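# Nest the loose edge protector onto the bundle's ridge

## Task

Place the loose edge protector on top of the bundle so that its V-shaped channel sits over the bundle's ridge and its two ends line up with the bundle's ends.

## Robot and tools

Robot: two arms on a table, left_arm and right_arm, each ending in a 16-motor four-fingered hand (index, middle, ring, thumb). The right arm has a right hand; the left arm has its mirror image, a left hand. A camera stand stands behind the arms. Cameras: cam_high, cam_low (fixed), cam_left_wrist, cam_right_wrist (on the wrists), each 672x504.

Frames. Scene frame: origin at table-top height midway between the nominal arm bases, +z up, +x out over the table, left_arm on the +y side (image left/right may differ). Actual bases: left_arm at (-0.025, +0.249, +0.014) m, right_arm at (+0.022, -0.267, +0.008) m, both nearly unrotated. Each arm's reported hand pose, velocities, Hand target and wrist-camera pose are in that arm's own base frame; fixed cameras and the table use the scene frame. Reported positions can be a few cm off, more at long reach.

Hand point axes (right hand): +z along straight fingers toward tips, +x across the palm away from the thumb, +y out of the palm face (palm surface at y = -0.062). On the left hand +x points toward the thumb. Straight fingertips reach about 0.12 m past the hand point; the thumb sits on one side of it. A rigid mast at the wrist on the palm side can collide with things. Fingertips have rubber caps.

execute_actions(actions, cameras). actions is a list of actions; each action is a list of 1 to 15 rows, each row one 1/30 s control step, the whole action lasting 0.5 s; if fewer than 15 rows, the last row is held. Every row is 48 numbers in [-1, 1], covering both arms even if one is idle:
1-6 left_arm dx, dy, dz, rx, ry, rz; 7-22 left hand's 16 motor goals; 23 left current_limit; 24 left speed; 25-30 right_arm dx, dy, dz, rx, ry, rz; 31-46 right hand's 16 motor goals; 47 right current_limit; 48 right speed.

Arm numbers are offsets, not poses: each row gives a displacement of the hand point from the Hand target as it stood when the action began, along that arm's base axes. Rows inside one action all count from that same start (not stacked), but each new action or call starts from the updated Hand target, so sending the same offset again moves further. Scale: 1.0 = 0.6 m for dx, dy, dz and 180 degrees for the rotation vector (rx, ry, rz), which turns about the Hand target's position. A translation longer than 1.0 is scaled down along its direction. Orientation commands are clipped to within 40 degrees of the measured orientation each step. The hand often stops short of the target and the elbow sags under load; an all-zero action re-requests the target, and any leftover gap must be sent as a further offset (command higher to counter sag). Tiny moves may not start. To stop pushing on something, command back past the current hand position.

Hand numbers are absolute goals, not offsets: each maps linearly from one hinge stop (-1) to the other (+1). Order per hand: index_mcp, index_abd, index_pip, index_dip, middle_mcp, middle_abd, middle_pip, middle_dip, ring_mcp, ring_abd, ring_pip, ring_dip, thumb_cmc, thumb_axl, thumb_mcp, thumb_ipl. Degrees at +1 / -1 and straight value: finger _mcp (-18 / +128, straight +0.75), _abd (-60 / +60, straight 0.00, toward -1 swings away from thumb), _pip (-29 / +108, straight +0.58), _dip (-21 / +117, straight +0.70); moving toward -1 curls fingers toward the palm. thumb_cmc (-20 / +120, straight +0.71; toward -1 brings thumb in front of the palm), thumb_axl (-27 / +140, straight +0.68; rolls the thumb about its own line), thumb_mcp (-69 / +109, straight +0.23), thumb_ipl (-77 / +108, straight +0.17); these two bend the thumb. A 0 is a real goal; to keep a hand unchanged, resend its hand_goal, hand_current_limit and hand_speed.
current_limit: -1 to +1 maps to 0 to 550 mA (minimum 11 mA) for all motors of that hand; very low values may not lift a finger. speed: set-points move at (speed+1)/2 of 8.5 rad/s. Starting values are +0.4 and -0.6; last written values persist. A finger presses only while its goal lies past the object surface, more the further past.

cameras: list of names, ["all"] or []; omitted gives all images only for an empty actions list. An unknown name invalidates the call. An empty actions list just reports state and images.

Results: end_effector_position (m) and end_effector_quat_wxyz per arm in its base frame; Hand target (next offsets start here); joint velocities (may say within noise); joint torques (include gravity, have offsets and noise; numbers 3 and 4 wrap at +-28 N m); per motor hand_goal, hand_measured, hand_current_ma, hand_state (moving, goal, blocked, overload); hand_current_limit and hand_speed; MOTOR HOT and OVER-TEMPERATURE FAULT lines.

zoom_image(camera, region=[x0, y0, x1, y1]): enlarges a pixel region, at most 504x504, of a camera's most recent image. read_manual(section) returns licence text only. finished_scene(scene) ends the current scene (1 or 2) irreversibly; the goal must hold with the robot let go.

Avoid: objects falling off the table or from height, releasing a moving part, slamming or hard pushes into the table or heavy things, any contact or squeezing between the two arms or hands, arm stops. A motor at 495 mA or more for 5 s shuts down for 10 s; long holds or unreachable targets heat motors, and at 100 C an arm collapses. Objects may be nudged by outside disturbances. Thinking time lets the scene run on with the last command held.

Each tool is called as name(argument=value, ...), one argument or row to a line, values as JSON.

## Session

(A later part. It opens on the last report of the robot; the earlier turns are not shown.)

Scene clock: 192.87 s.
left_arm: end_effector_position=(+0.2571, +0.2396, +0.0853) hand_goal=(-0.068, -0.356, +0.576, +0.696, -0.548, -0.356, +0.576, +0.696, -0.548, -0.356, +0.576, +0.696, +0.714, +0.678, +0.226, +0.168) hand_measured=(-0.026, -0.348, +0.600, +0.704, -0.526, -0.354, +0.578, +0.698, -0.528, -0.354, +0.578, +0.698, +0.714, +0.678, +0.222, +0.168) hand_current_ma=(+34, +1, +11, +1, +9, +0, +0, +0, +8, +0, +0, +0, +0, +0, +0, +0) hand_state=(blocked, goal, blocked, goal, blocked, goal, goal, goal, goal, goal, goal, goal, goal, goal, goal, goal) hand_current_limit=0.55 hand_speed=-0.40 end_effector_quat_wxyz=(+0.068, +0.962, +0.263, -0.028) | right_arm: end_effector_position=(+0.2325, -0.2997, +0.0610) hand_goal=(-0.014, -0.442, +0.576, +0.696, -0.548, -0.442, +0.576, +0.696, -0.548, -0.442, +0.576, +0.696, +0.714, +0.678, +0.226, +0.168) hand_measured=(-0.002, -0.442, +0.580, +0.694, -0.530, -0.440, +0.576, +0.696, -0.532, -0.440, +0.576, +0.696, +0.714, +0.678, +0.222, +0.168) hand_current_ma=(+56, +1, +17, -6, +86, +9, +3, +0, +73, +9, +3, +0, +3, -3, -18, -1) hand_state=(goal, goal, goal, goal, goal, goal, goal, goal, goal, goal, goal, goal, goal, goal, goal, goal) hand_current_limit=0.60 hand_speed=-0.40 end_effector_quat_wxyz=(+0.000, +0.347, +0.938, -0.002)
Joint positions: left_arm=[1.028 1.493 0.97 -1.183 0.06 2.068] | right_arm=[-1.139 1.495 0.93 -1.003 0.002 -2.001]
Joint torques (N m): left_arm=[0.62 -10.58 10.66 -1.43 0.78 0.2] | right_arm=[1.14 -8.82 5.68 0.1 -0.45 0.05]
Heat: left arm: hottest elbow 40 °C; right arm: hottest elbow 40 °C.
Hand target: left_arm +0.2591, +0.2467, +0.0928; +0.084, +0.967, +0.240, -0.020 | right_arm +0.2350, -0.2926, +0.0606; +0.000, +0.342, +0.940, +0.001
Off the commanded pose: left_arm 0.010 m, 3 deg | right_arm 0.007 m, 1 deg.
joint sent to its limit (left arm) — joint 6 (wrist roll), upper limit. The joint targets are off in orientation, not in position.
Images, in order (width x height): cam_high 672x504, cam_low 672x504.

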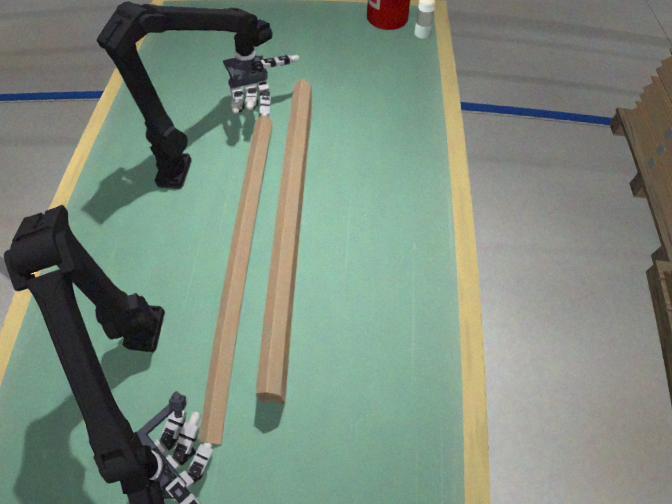

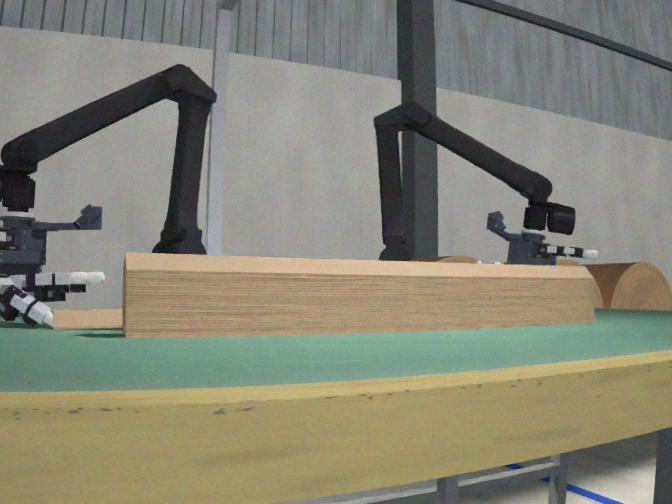

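execute_actions(
  actions=[
    [[0.005,0.01,0.04,-0.055,0,0,-0.068,-0.356,0.576,0.696,-0.548,-0.356,0.576,0.696,-0.548,-0.356,0.576,0.696,0.714,0.678,0.226,0.168,0.55,-0.4,0,0,0,0,0,0,-0.014,-0.443,0.576,0.696,-0.548,-0.443,0.576,0.696,-0.548,-0.443,0.576,0.696,0.714,0.678,0.226,0.168,0.6,-0.4]],
  ],
  cameras=["cam_high","cam_low"],
)

zoom_image(
  camera="cam_high",
  region=[230, 70, 320, 138],
)

zoom_image(
  camera="cam_high",
  region=[160, 400, 260, 475],
)

Scene clock: 198.77 s.
left_arm: end_effector_position=(+0.2600, +0.2417, +0.1085) hand_goal=(-0.068, -0.356, +0.576, +0.696, -0.548, -0.356, +0.576, +0.696, -0.548, -0.356, +0.576, +0.696, +0.714, +0.678, +0.226, +0.168) hand_measured=(-0.028, -0.348, +0.600, +0.704, -0.526, -0.354, +0.578, +0.698, -0.528, -0.354, +0.578, +0.698, +0.714, +0.678, +0.222, +0.168) hand_current_ma=(+29, +1, +9, +1, +9, +0, +0, +0, +8, +0, +0, +0, +0, +0, +0, +0) hand_state=(blocked, goal, blocked, goal, blocked, goal, goal, goal, goal, goal, goal, goal, goal, goal, goal, goal) hand_current_limit=0.55 hand_speed=-0.40 end_effector_quat_wxyz=(+0.145, +0.947, +0.280, -0.060) | right_arm: end_effector_position=(+0.2324, -0.2992, +0.0606) hand_goal=(-0.014, -0.442, +0.576, +0.696, -0.548, -0.442, +0.576, +0.696, -0.548, -0.442, +0.576, +0.696, +0.714, +0.678, +0.226, +0.168) hand_measured=(-0.004, -0.442, +0.580, +0.694, -0.530, -0.440, +0.576, +0.696, -0.532, -0.440, +0.576, +0.696, +0.714, +0.678, +0.222, +0.168) hand_current_ma=(+46, +1, +14, -6, +86, +9, +3, +0, +73, +9, +3, +0, +3, -3, -18, -1) hand_state=(goal, goal, goal, goal, goal, goal, goal, goal, goal, goal, goal, goal, goal, goal, goal, goal) hand_current_limit=0.60 hand_speed=-0.40 end_effector_quat_wxyz=(+0.000, +0.347, +0.938, -0.001)
Joint positions: left_arm=[1.054 1.57 1.077 -1.368 0.124 2.068] | right_arm=[-1.139 1.495 0.929 -1.003 0.002 -2]
Joint torques (N m): left_arm=[0.85 -11.75 10.95 -1.62 0.74 0.24] | right_arm=[1.2 -8.7 5.74 0.13 -0.46 0.04]
Heat: left arm: hottest elbow 40 °C; right arm: hottest elbow 40 °C.
Hand target: left_arm +0.2622, +0.2528, +0.1169; +0.167, +0.956, +0.238, -0.041 | right_arm +0.2349, -0.2927, +0.0605; +0.000, +0.342, +0.940, +0.000
Off the commanded pose: left_arm 0.014 m, 6 deg | right_arm 0.007 m, 1 deg.
joint sent to its limit (left arm) — joint 6 (wrist roll), upper limit. The joint targets are off in orientation, not in position.
Images, in order (width x height): cam_high 672x504, cam_low 672x504.

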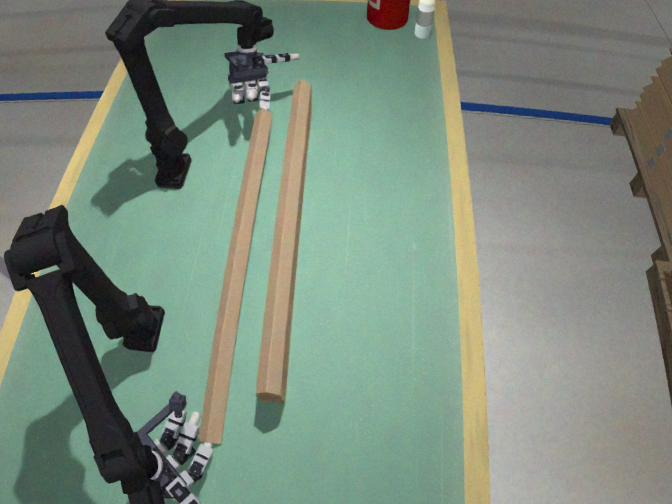

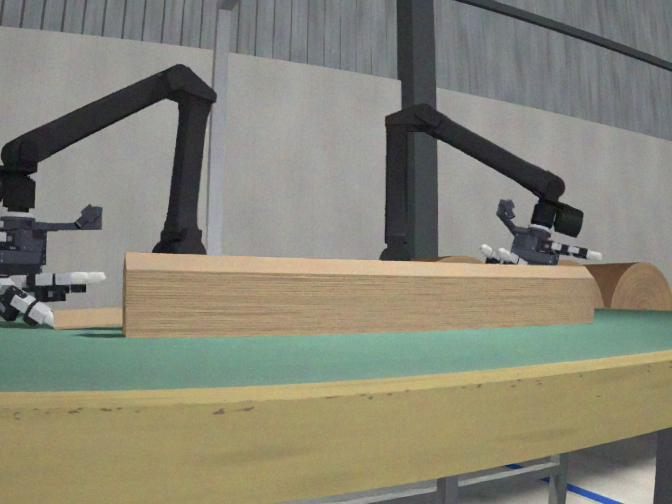

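Scaled by 5.600 from the camera's 672x504 image, which has a finer 960x720 frame.

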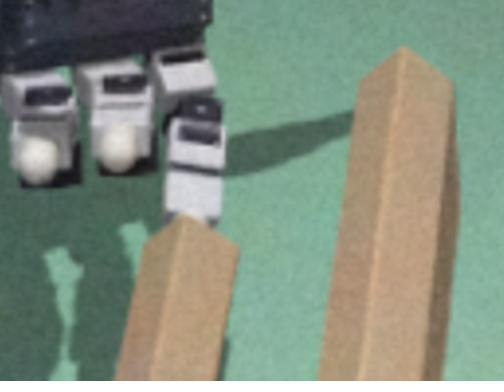

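Scaled by 5.040 from the camera's 672x504 image, which has a finer 960x720 frame.

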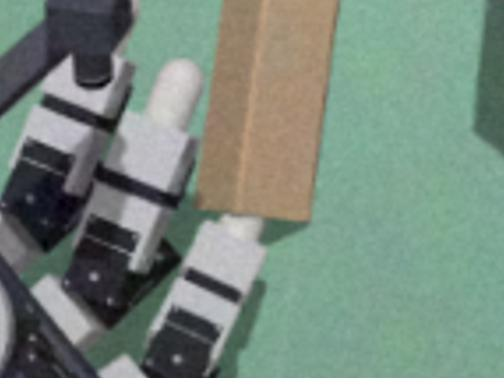

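execute_actions(
  actions=[
    [[0,0,0,0,0,0,-0.068,-0.356,0.576,0.696,-0.548,-0.356,0.576,0.696,-0.548,-0.356,0.576,0.696,0.714,0.678,0.226,0.168,0.55,-0.4,-0.003,0.01,0.02,0,0,0,-0.014,-0.443,0.576,0.696,-0.548,-0.443,0.576,0.696,-0.548,-0.443,0.576,0.696,0.714,0.678,0.226,0.168,0.6,-0.4]],
    [[0,0,0,0,0,0,-0.068,-0.356,0.576,0.696,-0.548,-0.356,0.576,0.696,-0.548,-0.356,0.576,0.696,0.714,0.678,0.226,0.168,0.55,-0.4,0,0,0.04,0.054,-0.01,0,-0.014,-0.443,0.576,0.696,-0.548,-0.443,0.576,0.696,-0.548,-0.443,0.576,0.696,0.714,0.678,0.226,0.168,0.6,-0.4]],
  ],
  cameras=["cam_high","cam_low"],
)

zoom_image(
  camera="cam_high",
  region=[160, 400, 260, 475],
)

zoom_image(
  camera="cam_low",
  region=[0, 250, 130, 345],
)

Scene clock: 212.00 s.
left_arm: end_effector_position=(+0.2607, +0.2474, +0.1108) hand_goal=(-0.068, -0.356, +0.576, +0.696, -0.548, -0.356, +0.576, +0.696, -0.548, -0.356, +0.576, +0.696, +0.714, +0.678, +0.226, +0.168) hand_measured=(-0.028, -0.350, +0.598, +0.700, -0.526, -0.354, +0.578, +0.698, -0.528, -0.354, +0.578, +0.698, +0.714, +0.678, +0.222, +0.168) hand_current_ma=(+29, +1, +9, +0, +9, +0, +0, +0, +8, +0, +0, +0, +0, +0, +0, +0) hand_state=(blocked, goal, blocked, goal, blocked, goal, goal, goal, goal, goal, goal, goal, goal, goal, goal, goal) hand_current_limit=0.55 hand_speed=-0.40 end_effector_quat_wxyz=(+0.140, +0.947, +0.283, -0.057) | right_arm: end_effector_position=(+0.2321, -0.2886, +0.0890) hand_goal=(-0.014, -0.442, +0.576, +0.696, -0.548, -0.442, +0.576, +0.696, -0.548, -0.442, +0.576, +0.696, +0.714, +0.678, +0.226, +0.168) hand_measured=(+0.040, -0.416, +0.608, +0.704, -0.530, -0.440, +0.576, +0.696, -0.532, -0.440, +0.576, +0.696, +0.714, +0.678, +0.222, +0.168) hand_current_ma=(+261, +98, +144, +38, +86, +9, +3, +0, +73, +9, +3, +0, +2, -3, -18, -1) hand_state=(blocked, blocked, blocked, goal, goal, goal, goal, goal, goal, goal, goal, goal, goal, goal, goal, goal) hand_current_limit=0.60 hand_speed=-0.40 end_effector_quat_wxyz=(-0.011, +0.358, +0.931, +0.072)
Joint positions: left_arm=[1.059 1.571 1.088 -1.368 0.121 2.067] | right_arm=[-1.168 1.513 1 -1.178 -0.084 -2.01]
Joint torques (N m): left_arm=[0.15 -12.1 9.98 -1.65 0.86 0.26] | right_arm=[0.26 -7.65 8.35 -1.94 -0.93 -0.31]
Heat: left arm: hottest elbow 41 °C; right arm: hottest elbow 40 °C.
Hand target: left_arm +0.2621, +0.2528, +0.1168; +0.167, +0.956, +0.238, -0.041 | right_arm +0.2331, -0.2868, +0.0966; -0.014, +0.341, +0.936, +0.085
Off the commanded pose: left_arm 0.008 m, 6 deg | right_arm 0.008 m, 3 deg.
joint sent to its limit (left arm) — joint 6 (wrist roll), upper limit. The joint targets are off in orientation, not in position.
Images, in order (width x height): cam_high 672x504, cam_low 672x504.

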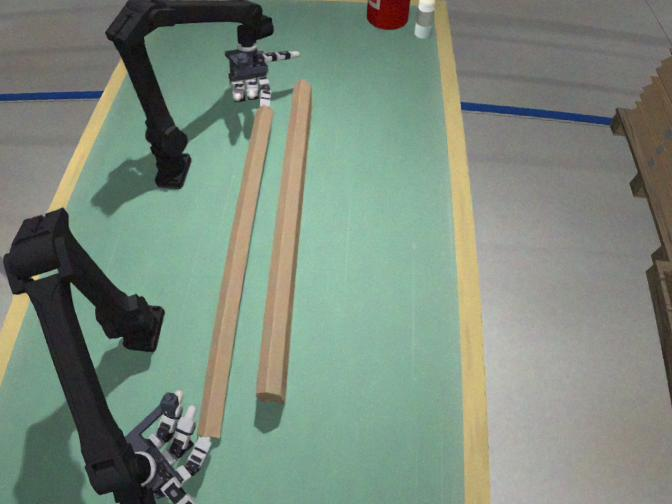

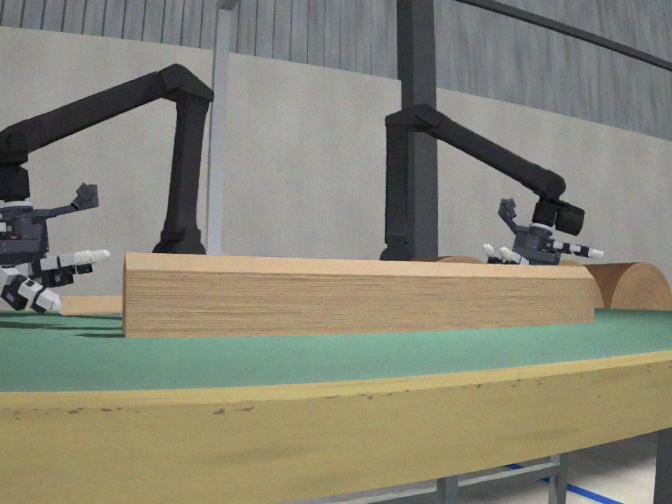

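Scaled by 5.040 from the camera's 672x504 image, which has a finer 960x720 frame.

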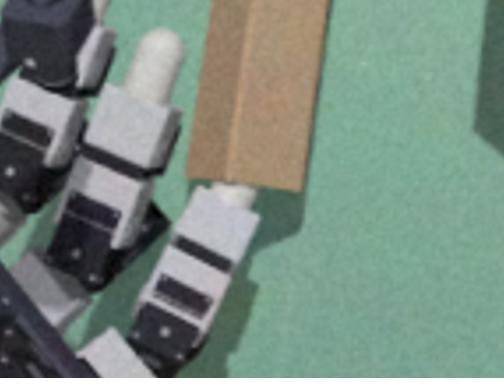

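Scaled by 3.877 from the camera's 672x504 image, which has a finer 960x720 frame.

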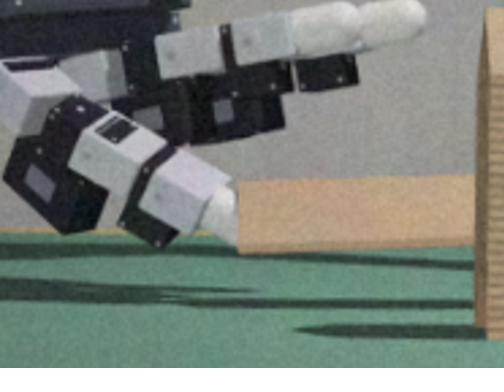

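execute_actions(
  actions=[
    [[-0.005,0,0.02,0,0,0,-0.068,-0.356,0.576,0.696,-0.548,-0.356,0.576,0.696,-0.548,-0.356,0.576,0.696,0.714,0.678,0.226,0.168,0.55,-0.4,-0.005,0,0.04,0.054,-0.01,0,-0.014,-0.443,0.576,0.696,-0.548,-0.443,0.576,0.696,-0.548,-0.443,0.576,0.696,0.714,0.678,0.226,0.168,0.6,-0.4]],
    [[0,0,0.03,0,0,0,-0.068,-0.356,0.576,0.696,-0.548,-0.356,0.576,0.696,-0.548,-0.356,0.576,0.696,0.714,0.678,0.226,0.168,0.55,-0.4,0,0,0.05,0,0,0,-0.014,-0.443,0.576,0.696,-0.548,-0.443,0.576,0.696,-0.548,-0.443,0.576,0.696,0.714,0.678,0.226,0.168,0.6,-0.4]],
  ],
  cameras=["cam_high","cam_low"],
)

zoom_image(
  camera="cam_high",
  region=[160, 400, 260, 475],
)

zoom_image(
  camera="cam_low",
  region=[0, 220, 130, 345],
)

zoom_image(
  camera="cam_low",
  region=[470, 210, 670, 345],
)

Scene clock: 216.87 s.
left_arm: end_effector_position=(+0.2592, +0.2511, +0.1295) hand_goal=(-0.068, -0.356, +0.576, +0.696, -0.548, -0.356, +0.576, +0.696, -0.548, -0.356, +0.576, +0.696, +0.714, +0.678, +0.226, +0.168) hand_measured=(-0.028, -0.350, +0.598, +0.698, -0.526, -0.354, +0.578, +0.698, -0.528, -0.354, +0.578, +0.698, +0.714, +0.678, +0.222, +0.168) hand_current_ma=(+29, +1, +8, +0, +9, +0, +0, +0, +8, +0, +0, +0, +0, +0, +0, +0) hand_state=(blocked, goal, blocked, goal, blocked, goal, goal, goal, goal, goal, goal, goal, goal, goal, goal, goal) hand_current_limit=0.55 hand_speed=-0.40 end_effector_quat_wxyz=(+0.144, +0.945, +0.287, -0.063) | right_arm: end_effector_position=(+0.2295, -0.2923, +0.1335) hand_goal=(-0.014, -0.442, +0.576, +0.696, -0.548, -0.442, +0.576, +0.696, -0.548, -0.442, +0.576, +0.696, +0.714, +0.678, +0.226, +0.168) hand_measured=(+0.044, -0.414, +0.610, +0.706, -0.530, -0.440, +0.576, +0.696, -0.532, -0.440, +0.576, +0.696, +0.714, +0.678, +0.222, +0.168) hand_current_ma=(+281, +106, +156, +42, +86, +9, +3, +0, +73, +9, +3, +0, +2, -3, -18, -1) hand_state=(blocked, blocked, blocked, goal, goal, goal, goal, goal, goal, goal, goal, goal, goal, goal, goal, goal) hand_current_limit=0.60 hand_speed=-0.40 end_effector_quat_wxyz=(-0.033, +0.365, +0.917, +0.160)
Joint positions: left_arm=[1.067 1.562 1.13 -1.433 0.117 2.066] | right_arm=[-1.213 1.573 1.143 -1.427 -0.164 -2.051]
Joint torques (N m): left_arm=[-0.09 -14.51 10.11 -2.37 0.85 0.27] | right_arm=[0.79 -10.34 8.12 -2.71 -0.84 -0.38]
Heat: left arm: hottest elbow 41 °C; right arm: hottest elbow 39 °C.
Hand target: left_arm +0.2591, +0.2526, +0.1467; +0.167, +0.956, +0.238, -0.041 | right_arm +0.2301, -0.2868, +0.1505; -0.028, +0.337, +0.926, +0.170
Off the commanded pose: left_arm 0.017 m, 7 deg | right_arm 0.018 m, 4 deg.
joint sent to its limit (left arm) — joint 6 (wrist roll), upper limit. The joint targets are off in orientation, not in position.
joint sent to its limit (right arm) — joint 6 (wrist roll), lower limit. The joint targets still meet the commanded pose.
Images, in order (width x height): cam_high 672x504, cam_low 672x504.

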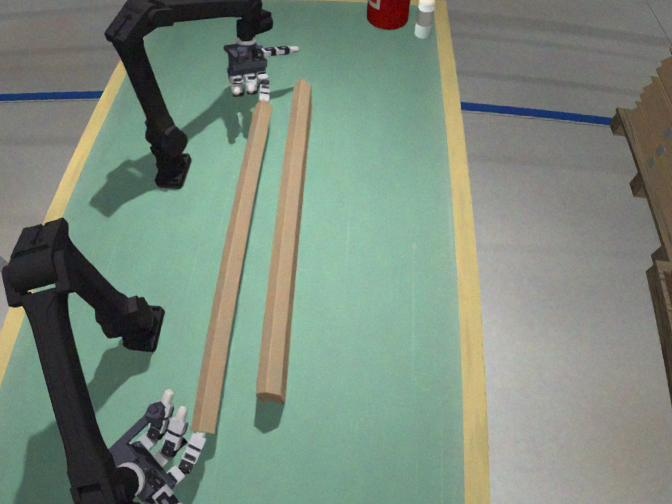

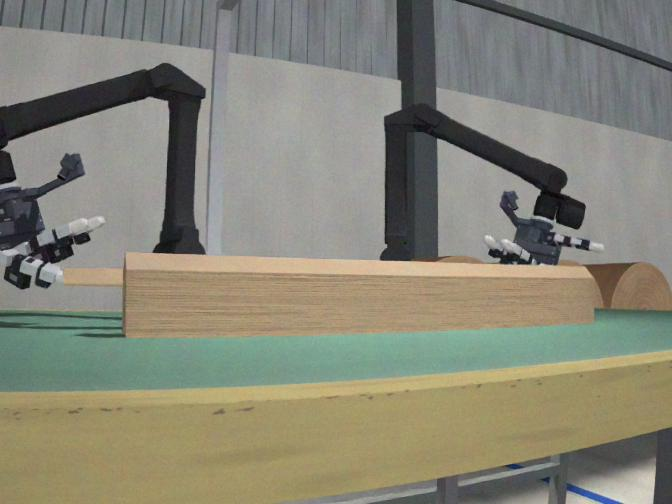

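Scaled by 5.040 from the camera's 672x504 image, which has a finer 960x720 frame.

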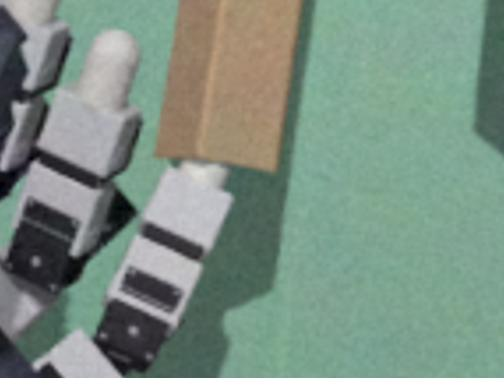

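Scaled by 3.877 from the camera's 672x504 image, which has a finer 960x720 frame.

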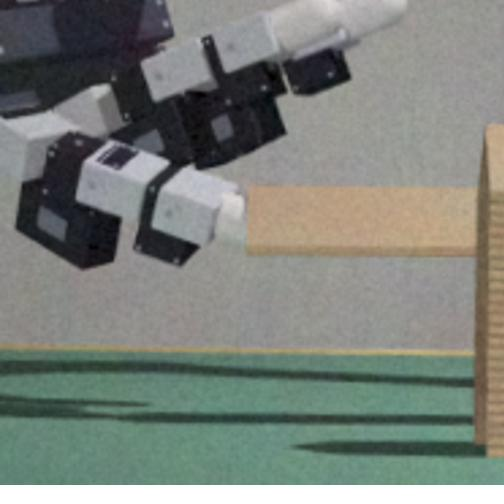

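Scaled by 2.520 from the camera's 672x504 image, which has a finer 960x720 frame.

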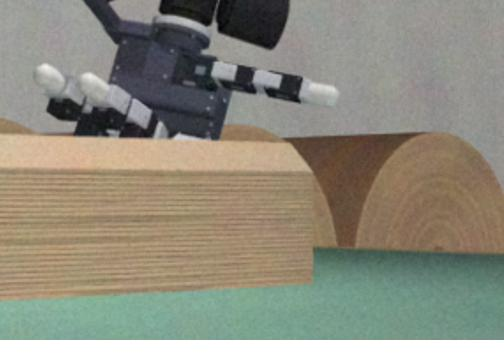

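execute_actions(
  actions=[
    [[0,0,0.05,0,0,0,-0.068,-0.356,0.576,0.696,-0.548,-0.356,0.576,0.696,-0.548,-0.356,0.576,0.696,0.714,0.678,0.226,0.168,0.55,-0.4,0,0,0.05,0,0,0,-0.014,-0.443,0.576,0.696,-0.548,-0.443,0.576,0.696,-0.548,-0.443,0.576,0.696,0.714,0.678,0.226,0.168,0.6,-0.4]],
    [[0,0,0.05,0,0,0,-0.068,-0.356,0.576,0.696,-0.548,-0.356,0.576,0.696,-0.548,-0.356,0.576,0.696,0.714,0.678,0.226,0.168,0.55,-0.4,0,0,0.05,0,0,0,-0.014,-0.443,0.576,0.696,-0.548,-0.443,0.576,0.696,-0.548,-0.443,0.576,0.696,0.714,0.678,0.226,0.168,0.6,-0.4]],
  ],
  cameras=["cam_high","cam_low"],
)

zoom_image(
  camera="cam_high",
  region=[160, 390, 260, 465],
)

zoom_image(
  camera="cam_high",
  region=[230, 70, 320, 138],
)

zoom_image(
  camera="cam_low",
  region=[0, 220, 130, 345],
)

zoom_image(
  camera="cam_low",
  region=[470, 210, 670, 345],
)

Scene clock: 225.87 s.
left_arm: end_effector_position=(+0.2578, +0.2486, +0.1879) hand_goal=(-0.068, -0.356, +0.576, +0.696, -0.548, -0.356, +0.576, +0.696, -0.548, -0.356, +0.576, +0.696, +0.714, +0.678, +0.226, +0.168) hand_measured=(-0.028, -0.350, +0.598, +0.698, -0.526, -0.354, +0.578, +0.698, -0.528, -0.354, +0.578, +0.698, +0.714, +0.678, +0.222, +0.168) hand_current_ma=(+29, +1, +8, +0, +9, +0, +0, +0, +8, +0, +0, +0, +0, +0, +0, +0) hand_state=(blocked, goal, blocked, goal, blocked, goal, goal, goal, goal, goal, goal, goal, goal, goal, goal, goal) hand_current_limit=0.55 hand_speed=-0.40 end_effector_quat_wxyz=(+0.150, +0.944, +0.287, -0.068) | right_arm: end_effector_position=(+0.2278, -0.2878, +0.1917) hand_goal=(-0.014, -0.442, +0.576, +0.696, -0.548, -0.442, +0.576, +0.696, -0.548, -0.442, +0.576, +0.696, +0.714, +0.678, +0.226, +0.168) hand_measured=(+0.042, -0.414, +0.606, +0.704, -0.530, -0.440, +0.576, +0.696, -0.532, -0.440, +0.576, +0.696, +0.714, +0.678, +0.222, +0.168) hand_current_ma=(+279, +105, +138, +32, +86, +9, +3, +0, +73, +9, +3, +0, +3, -3, -18, -1) hand_state=(blocked, blocked, blocked, goal, goal, goal, goal, goal, goal, goal, goal, goal, goal, goal, goal, goal) hand_current_limit=0.60 hand_speed=-0.40 end_effector_quat_wxyz=(-0.038, +0.361, +0.917, +0.167)
Joint positions: left_arm=[1.067 1.509 1.228 -1.598 0.118 2.066] | right_arm=[-1.213 1.521 1.24 -1.594 -0.165 -2.06]
Joint torques (N m): left_arm=[0.21 -13.8 11.63 -2.09 0.79 0.26] | right_arm=[0.79 -9.82 9.33 -2.29 -0.78 -0.3]
Heat: left arm: hottest elbow 42 °C; right arm: hottest elbow 41 °C.
Hand target: left_arm +0.2591, +0.2527, +0.2067; +0.167, +0.956, +0.238, -0.041 | right_arm +0.2301, -0.2868, +0.2106; -0.028, +0.337, +0.926, +0.170
Off the commanded pose: left_arm 0.019 m, 7 deg | right_arm 0.019 m, 3 deg.
joint sent to its limit (left arm) — joint 6 (wrist roll), upper limit. The joint targets are off in orientation, not in position.
joint sent to its limit (right arm) — joint 6 (wrist roll), lower limit. The joint targets still meet the commanded pose.
Images, in order (width x height): cam_high 672x504, cam_low 672x504.

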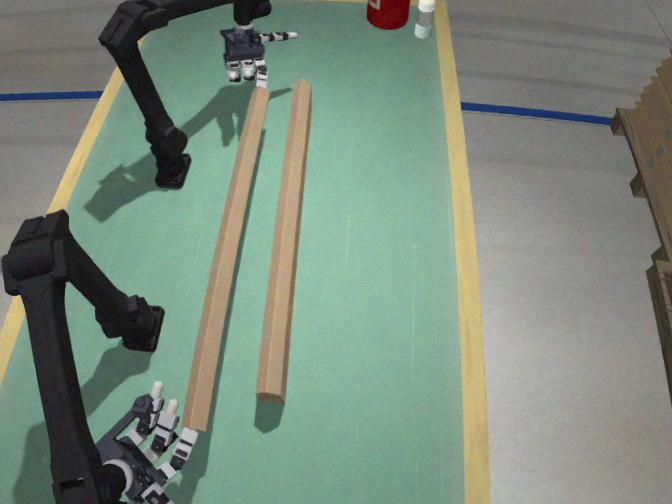

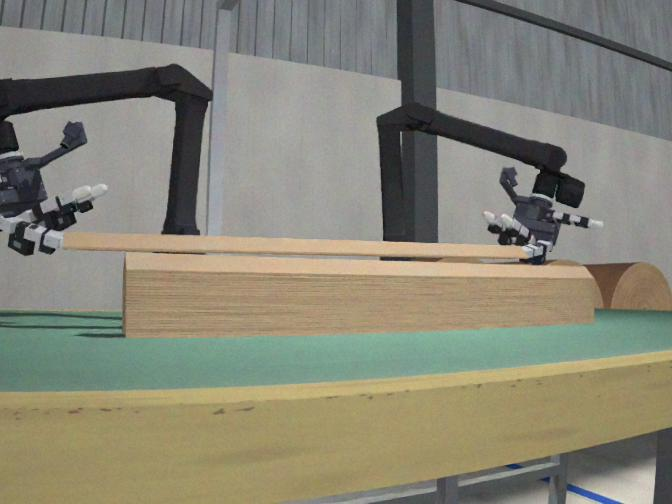

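Scaled by 5.040 from the camera's 672x504 image, which has a finer 960x720 frame.

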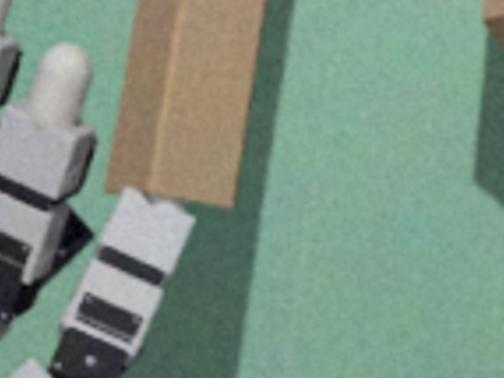

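Scaled by 5.600 from the camera's 672x504 image, which has a finer 960x720 frame.

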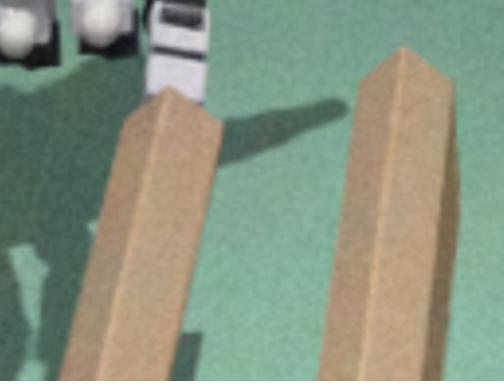

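Scaled by 3.877 from the camera's 672x504 image, which has a finer 960x720 frame.

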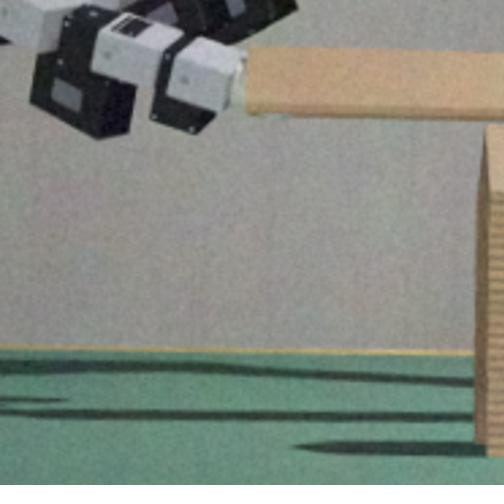

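Scaled by 2.520 from the camera's 672x504 image, which has a finer 960x720 frame.

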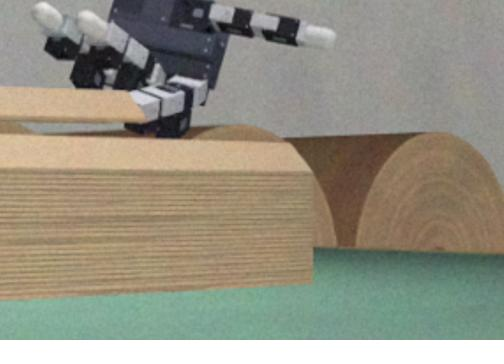

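execute_actions(
  actions=[
    [[0,0,0.025,0,0,0,-0.068,-0.356,0.576,0.696,-0.548,-0.356,0.576,0.696,-0.548,-0.356,0.576,0.696,0.714,0.678,0.226,0.168,0.55,-0.4,0,0,0.025,0,0,0,-0.014,-0.443,0.576,0.696,-0.548,-0.443,0.576,0.696,-0.548,-0.443,0.576,0.696,0.714,0.678,0.226,0.168,0.6,-0.4]],
    [[0.026,0.001,0,0,0,0,-0.068,-0.356,0.576,0.696,-0.548,-0.356,0.576,0.696,-0.548,-0.356,0.576,0.696,0.714,0.678,0.226,0.168,0.55,-0.4,0.032,0,0,0,0,0,-0.014,-0.443,0.576,0.696,-0.548,-0.443,0.576,0.696,-0.548,-0.443,0.576,0.696,0.714,0.678,0.226,0.168,0.6,-0.4]],
    [[0.026,0.001,0,0,0,0,-0.068,-0.356,0.576,0.696,-0.548,-0.356,0.576,0.696,-0.548,-0.356,0.576,0.696,0.714,0.678,0.226,0.168,0.55,-0.4,0.032,0,0,0,0,0,-0.014,-0.443,0.576,0.696,-0.548,-0.443,0.576,0.696,-0.548,-0.443,0.576,0.696,0.714,0.678,0.226,0.168,0.6,-0.4]],
  ],
  cameras=["cam_high","cam_low"],
)

zoom_image(
  camera="cam_high",
  region=[160, 390, 260, 465],
)

zoom_image(
  camera="cam_high",
  region=[230, 60, 320, 128],
)

Scene clock: 238.17 s.
left_arm: end_effector_position=(+0.2797, +0.2533, +0.2104) hand_goal=(-0.068, -0.356, +0.576, +0.696, -0.548, -0.356, +0.576, +0.696, -0.548, -0.356, +0.576, +0.696, +0.714, +0.678, +0.226, +0.168) hand_measured=(-0.028, -0.350, +0.598, +0.698, -0.526, -0.354, +0.578, +0.698, -0.528, -0.354, +0.578, +0.698, +0.714, +0.678, +0.222, +0.168) hand_current_ma=(+29, +1, +8, +0, +9, +0, +0, +0, +8, +0, +0, +0, +0, +0, +0, +0) hand_state=(blocked, goal, blocked, goal, blocked, goal, goal, goal, goal, goal, goal, goal, goal, goal, goal, goal) hand_current_limit=0.55 hand_speed=-0.40 end_effector_quat_wxyz=(+0.158, +0.947, +0.275, -0.053) | right_arm: end_effector_position=(+0.2607, -0.2831, +0.2138) hand_goal=(-0.014, -0.442, +0.576, +0.696, -0.548, -0.442, +0.576, +0.696, -0.548, -0.442, +0.576, +0.696, +0.714, +0.678, +0.226, +0.168) hand_measured=(+0.040, -0.416, +0.606, +0.702, -0.530, -0.440, +0.576, +0.696, -0.532, -0.440, +0.576, +0.696, +0.714, +0.678, +0.222, +0.168) hand_current_ma=(+268, +103, +131, +28, +86, +9, +3, +0, +73, +9, +3, +0, +3, -3, -18, -1) hand_state=(blocked, blocked, blocked, goal, goal, goal, goal, goal, goal, goal, goal, goal, goal, goal, goal, goal) hand_current_limit=0.60 hand_speed=-0.40 end_effector_quat_wxyz=(-0.032, +0.342, +0.924, +0.170)
Joint positions: left_arm=[1.037 1.534 1.309 -1.644 0.156 2.066] | right_arm=[-1.137 1.533 1.31 -1.638 -0.194 -2.028]
Joint torques (N m): left_arm=[-1.96 -12.51 12.16 -1.61 0.86 0.26] | right_arm=[1.26 -8.64 9.81 -1.69 -0.85 0]
Heat: left arm: hottest elbow 42 °C; right arm: hottest elbow 42 °C.
Hand target: left_arm +0.2904, +0.2539, +0.2218; +0.167, +0.956, +0.238, -0.041 | right_arm +0.2686, -0.2867, +0.2255; -0.028, +0.337, +0.926, +0.170
Off the commanded pose: left_arm 0.016 m, 5 deg | right_arm 0.015 m, 1 deg.
joint sent to its limit (left arm) — joint 6 (wrist roll), upper limit. The joint targets are off in orientation, not in position.
Images, in order (width x height): cam_high 672x504, cam_low 672x504.

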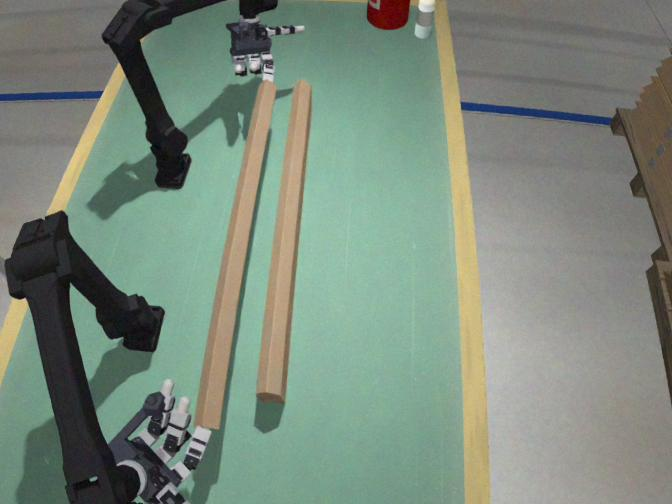

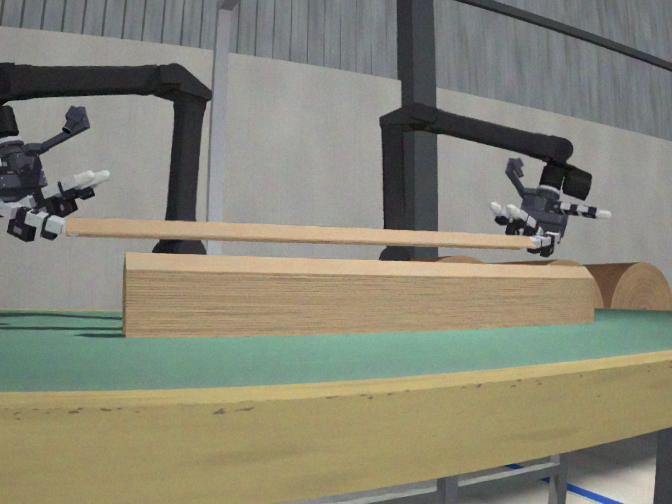

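Scaled by 5.040 from the camera's 672x504 image, which has a finer 960x720 frame.

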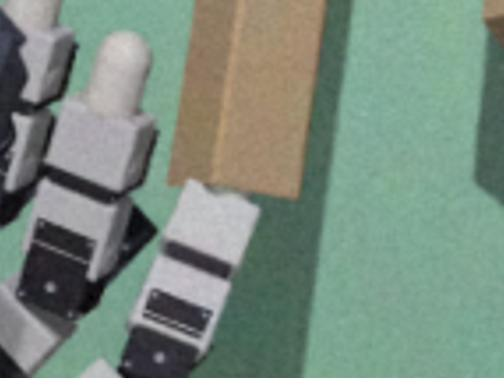

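Scaled by 5.600 from the camera's 672x504 image, which has a finer 960x720 frame.

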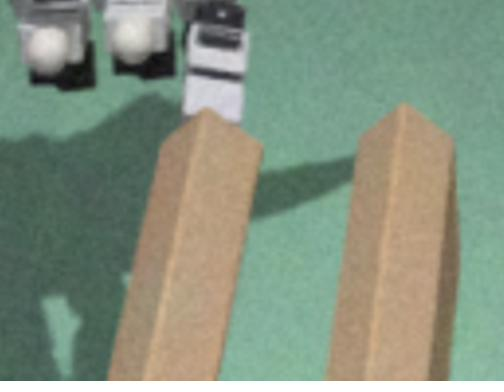

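execute_actions(
  actions=[
    [[0.031,0.033,0,0,0,0,-0.068,-0.356,0.576,0.696,-0.548,-0.356,0.576,0.696,-0.548,-0.356,0.576,0.696,0.714,0.678,0.226,0.168,0.55,-0.4,0.038,0.031,0,0,0,0,-0.014,-0.443,0.576,0.696,-0.548,-0.443,0.576,0.696,-0.548,-0.443,0.576,0.696,0.714,0.678,0.226,0.168,0.6,-0.4]],
    [[0.031,0.033,0,0,0,0,-0.068,-0.356,0.576,0.696,-0.548,-0.356,0.576,0.696,-0.548,-0.356,0.576,0.696,0.714,0.678,0.226,0.168,0.55,-0.4,0.038,0.031,0,0,0,0,-0.014,-0.443,0.576,0.696,-0.548,-0.443,0.576,0.696,-0.548,-0.443,0.576,0.696,0.714,0.678,0.226,0.168,0.6,-0.4]],
    [[0.031,0.033,0,0,0,0,-0.068,-0.356,0.576,0.696,-0.548,-0.356,0.576,0.696,-0.548,-0.356,0.576,0.696,0.714,0.678,0.226,0.168,0.55,-0.4,0.038,0.031,0,0,0,0,-0.014,-0.443,0.576,0.696,-0.548,-0.443,0.576,0.696,-0.548,-0.443,0.576,0.696,0.714,0.678,0.226,0.168,0.6,-0.4]],
  ],
  cameras=["cam_high","cam_low"],
)

zoom_image(
  camera="cam_high",
  region=[190, 360, 290, 435],
)

zoom_image(
  camera="cam_high",
  region=[230, 50, 320, 118],
)

Scene clock: 247.10 s.
left_arm: end_effector_position=(+0.3342, +0.3081, +0.2109) hand_goal=(-0.068, -0.356, +0.576, +0.696, -0.548, -0.356, +0.576, +0.696, -0.548, -0.356, +0.576, +0.696, +0.714, +0.678, +0.226, +0.168) hand_measured=(-0.028, -0.350, +0.598, +0.698, -0.526, -0.354, +0.578, +0.698, -0.528, -0.354, +0.578, +0.698, +0.714, +0.678, +0.222, +0.168) hand_current_ma=(+29, +1, +8, +0, +9, +0, +0, +0, +8, +0, +0, +0, +0, +0, +0, +0) hand_state=(blocked, goal, blocked, goal, blocked, goal, goal, goal, goal, goal, goal, goal, goal, goal, goal, goal) hand_current_limit=0.55 hand_speed=-0.40 end_effector_quat_wxyz=(+0.168, +0.950, +0.260, -0.046) | right_arm: end_effector_position=(+0.3340, -0.2319, +0.2187) hand_goal=(-0.014, -0.442, +0.576, +0.696, -0.548, -0.442, +0.576, +0.696, -0.548, -0.442, +0.576, +0.696, +0.714, +0.678, +0.226, +0.168) hand_measured=(+0.032, -0.432, +0.602, +0.702, -0.530, -0.440, +0.576, +0.696, -0.532, -0.440, +0.576, +0.696, +0.716, +0.678, +0.222, +0.168) hand_current_ma=(+227, +40, +117, +28, +86, +9, +3, +0, +73, +9, +3, +0, +8, -3, -18, -1) hand_state=(blocked, goal, blocked, goal, goal, goal, goal, goal, goal, goal, goal, goal, goal, goal, goal, goal) hand_current_limit=0.60 hand_speed=-0.40 end_effector_quat_wxyz=(-0.039, +0.335, +0.925, +0.175)
Joint positions: left_arm=[1.004 1.735 1.552 -1.686 0.185 2.068] | right_arm=[-0.926 1.52 1.307 -1.621 -0.248 -1.836]
Joint torques (N m): left_arm=[-1.55 -15.91 12.77 -0.91 0.74 0.25] | right_arm=[0.67 -10.52 7.15 -0.16 -0.86 0.07]
Heat: left arm: hottest elbow 43 °C; right arm: hottest elbow 42 °C.
Hand target: left_arm +0.3461, +0.3133, +0.2218; +0.167, +0.956, +0.238, -0.041 | right_arm +0.3369, -0.2309, +0.2256; -0.028, +0.337, +0.926, +0.170
Off the commanded pose: left_arm 0.017 m, 3 deg | right_arm 0.008 m, 1 deg.
joint sent to its limit (left arm) — joint 4 (wrist pitch), lower limit; joint 6 (wrist roll), upper limit. The joint targets still meet the commanded pose.
Images, in order (width x height): cam_high 672x504, cam_low 672x504.

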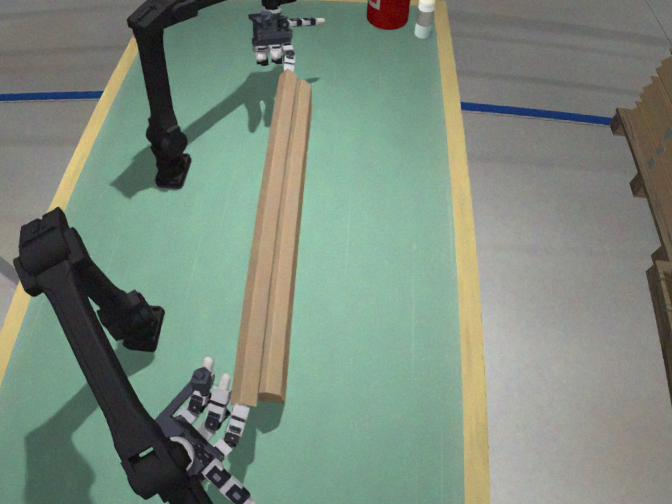

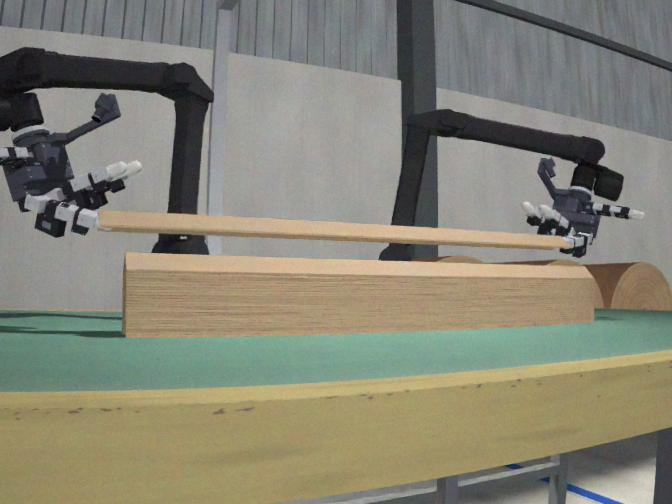

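Scaled by 5.040 from the camera's 672x504 image, which has a finer 960x720 frame.

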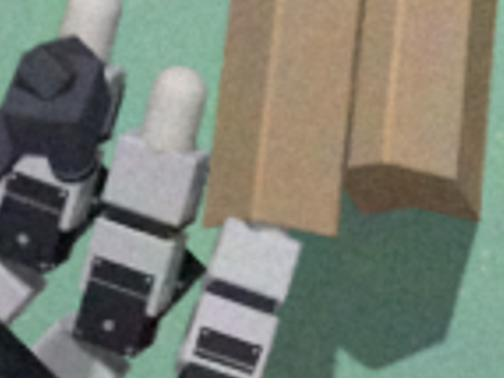

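Scaled by 5.600 from the camera's 672x504 image, which has a finer 960x720 frame.

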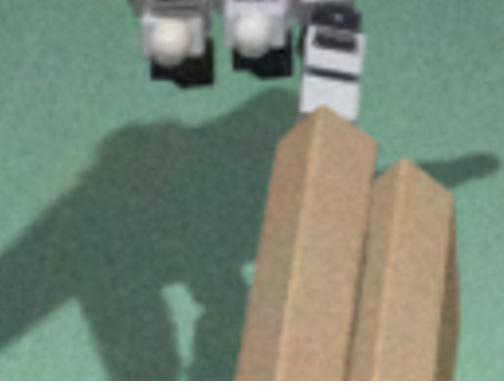

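execute_actions(
  actions=[
    [[0.034,0.031,-0.005,0,0,0,-0.068,-0.356,0.576,0.696,-0.548,-0.356,0.576,0.696,-0.548,-0.356,0.576,0.696,0.714,0.678,0.226,0.168,0.55,-0.4,0.035,0.03,-0.012,0,0,0,-0.014,-0.443,0.576,0.696,-0.548,-0.443,0.576,0.696,-0.548,-0.443,0.576,0.696,0.714,0.678,0.226,0.168,0.6,-0.4]],
    [[0.028,0.028,-0.005,0,0,0,-0.068,-0.356,0.576,0.696,-0.548,-0.356,0.576,0.696,-0.548,-0.356,0.576,0.696,0.714,0.678,0.226,0.168,0.55,-0.4,0.03,0.028,-0.01,0,0,0,-0.014,-0.443,0.576,0.696,-0.548,-0.443,0.576,0.696,-0.548,-0.443,0.576,0.696,0.714,0.678,0.226,0.168,0.6,-0.4]],
  ],
  cameras=["cam_high","cam_low"],
)

zoom_image(
  camera="cam_high",
  region=[210, 350, 310, 425],
)

zoom_image(
  camera="cam_high",
  region=[250, 45, 340, 113],
)

zoom_image(
  camera="cam_low",
  region=[60, 190, 190, 285],
)

zoom_image(
  camera="cam_low",
  region=[520, 200, 650, 295],
)

Scene clock: 259.13 s.
left_arm: end_effector_position=(+0.3692, +0.3430, +0.2055) hand_goal=(-0.068, -0.356, +0.576, +0.696, -0.548, -0.356, +0.576, +0.696, -0.548, -0.356, +0.576, +0.696, +0.714, +0.678, +0.226, +0.168) hand_measured=(-0.028, -0.350, +0.598, +0.698, -0.526, -0.354, +0.578, +0.698, -0.528, -0.354, +0.578, +0.698, +0.714, +0.678, +0.222, +0.168) hand_current_ma=(+29, +1, +8, +0, +9, +0, +0, +0, +8, +0, +0, +0, +0, +0, +0, +0) hand_state=(blocked, goal, blocked, goal, blocked, goal, goal, goal, goal, goal, goal, goal, goal, goal, goal, goal) hand_current_limit=0.55 hand_speed=-0.40 end_effector_quat_wxyz=(+0.163, +0.954, +0.251, -0.030) | right_arm: end_effector_position=(+0.3726, -0.1983, +0.2062) hand_goal=(-0.014, -0.442, +0.576, +0.696, -0.548, -0.442, +0.576, +0.696, -0.548, -0.442, +0.576, +0.696, +0.714, +0.678, +0.226, +0.168) hand_measured=(+0.032, -0.432, +0.602, +0.702, -0.530, -0.440, +0.576, +0.696, -0.532, -0.440, +0.576, +0.696, +0.716, +0.678, +0.222, +0.168) hand_current_ma=(+220, +37, +115, +28, +86, +9, +3, +0, +73, +9, +3, +0, +9, -3, -18, -1) hand_state=(blocked, goal, blocked, goal, goal, goal, goal, goal, goal, goal, goal, goal, goal, goal, goal, goal) hand_current_limit=0.60 hand_speed=-0.40 end_effector_quat_wxyz=(-0.038, +0.336, +0.925, +0.172)
Joint positions: left_arm=[0.987 1.852 1.703 -1.69 0.202 2.07] | right_arm=[-0.804 1.517 1.273 -1.555 -0.275 -1.711]
Joint torques (N m): left_arm=[-1.61 -18.02 12.98 -0.69 0.78 0.11] | right_arm=[0.09 -10.4 7.08 -0.01 -0.91 0.09]
Heat: left arm: hottest elbow 45 °C; right arm: hottest elbow 41 °C.
Hand target: left_arm +0.3834, +0.3486, +0.2158; +0.167, +0.956, +0.238, -0.041 | right_arm +0.3760, -0.1962, +0.2123; -0.028, +0.337, +0.926, +0.170
Off the commanded pose: left_arm 0.018 m, 2 deg | right_arm 0.007 m, 1 deg.
joint sent to its limit (left arm) — joint 4 (wrist pitch), lower limit. The joint targets are off in orientation, not in position.
Images, in order (width x height): cam_high 672x504, cam_low 672x504.

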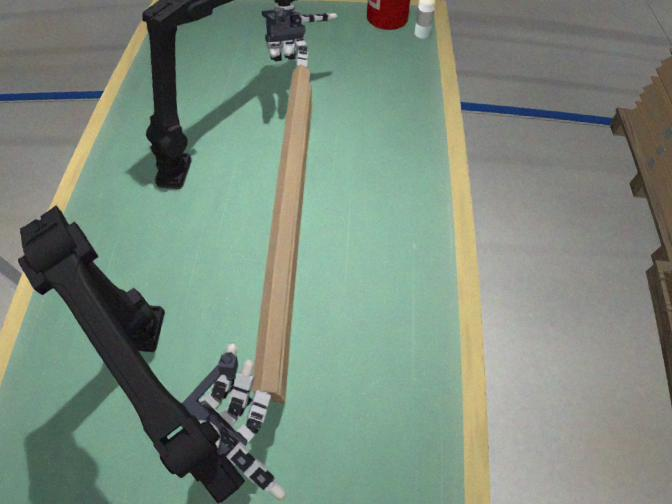

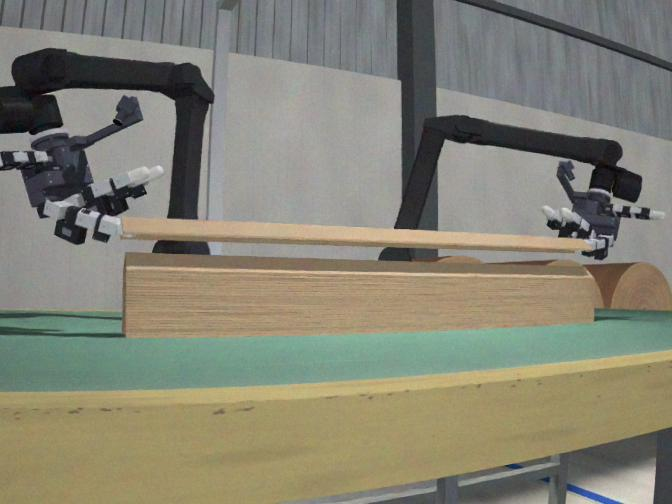

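Scaled by 5.040 from the camera's 672x504 image, which has a finer 960x720 frame.

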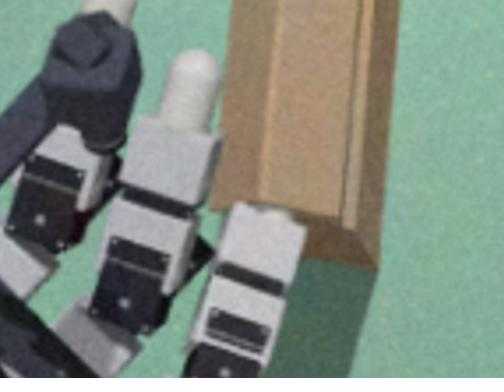

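Scaled by 5.600 from the camera's 672x504 image, which has a finer 960x720 frame.

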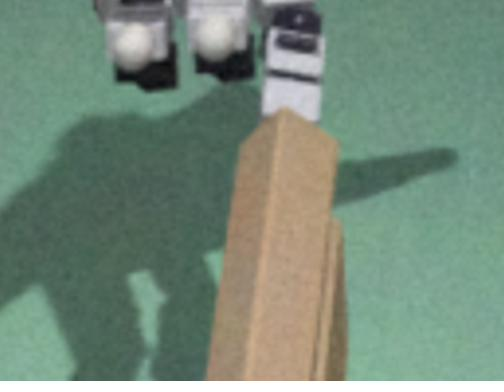

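Scaled by 3.877 from the camera's 672x504 image, which has a finer 960x720 frame.

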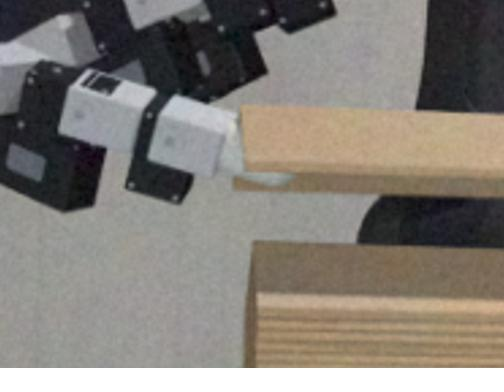

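Scaled by 3.877 from the camera's 672x504 image, which has a finer 960x720 frame.

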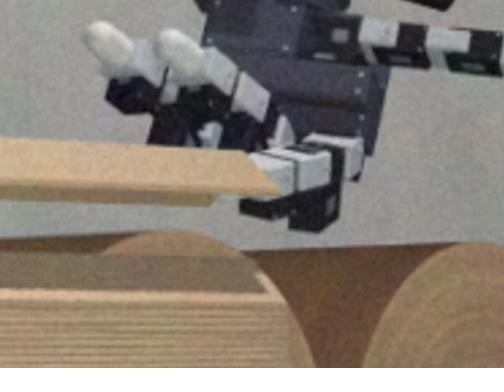

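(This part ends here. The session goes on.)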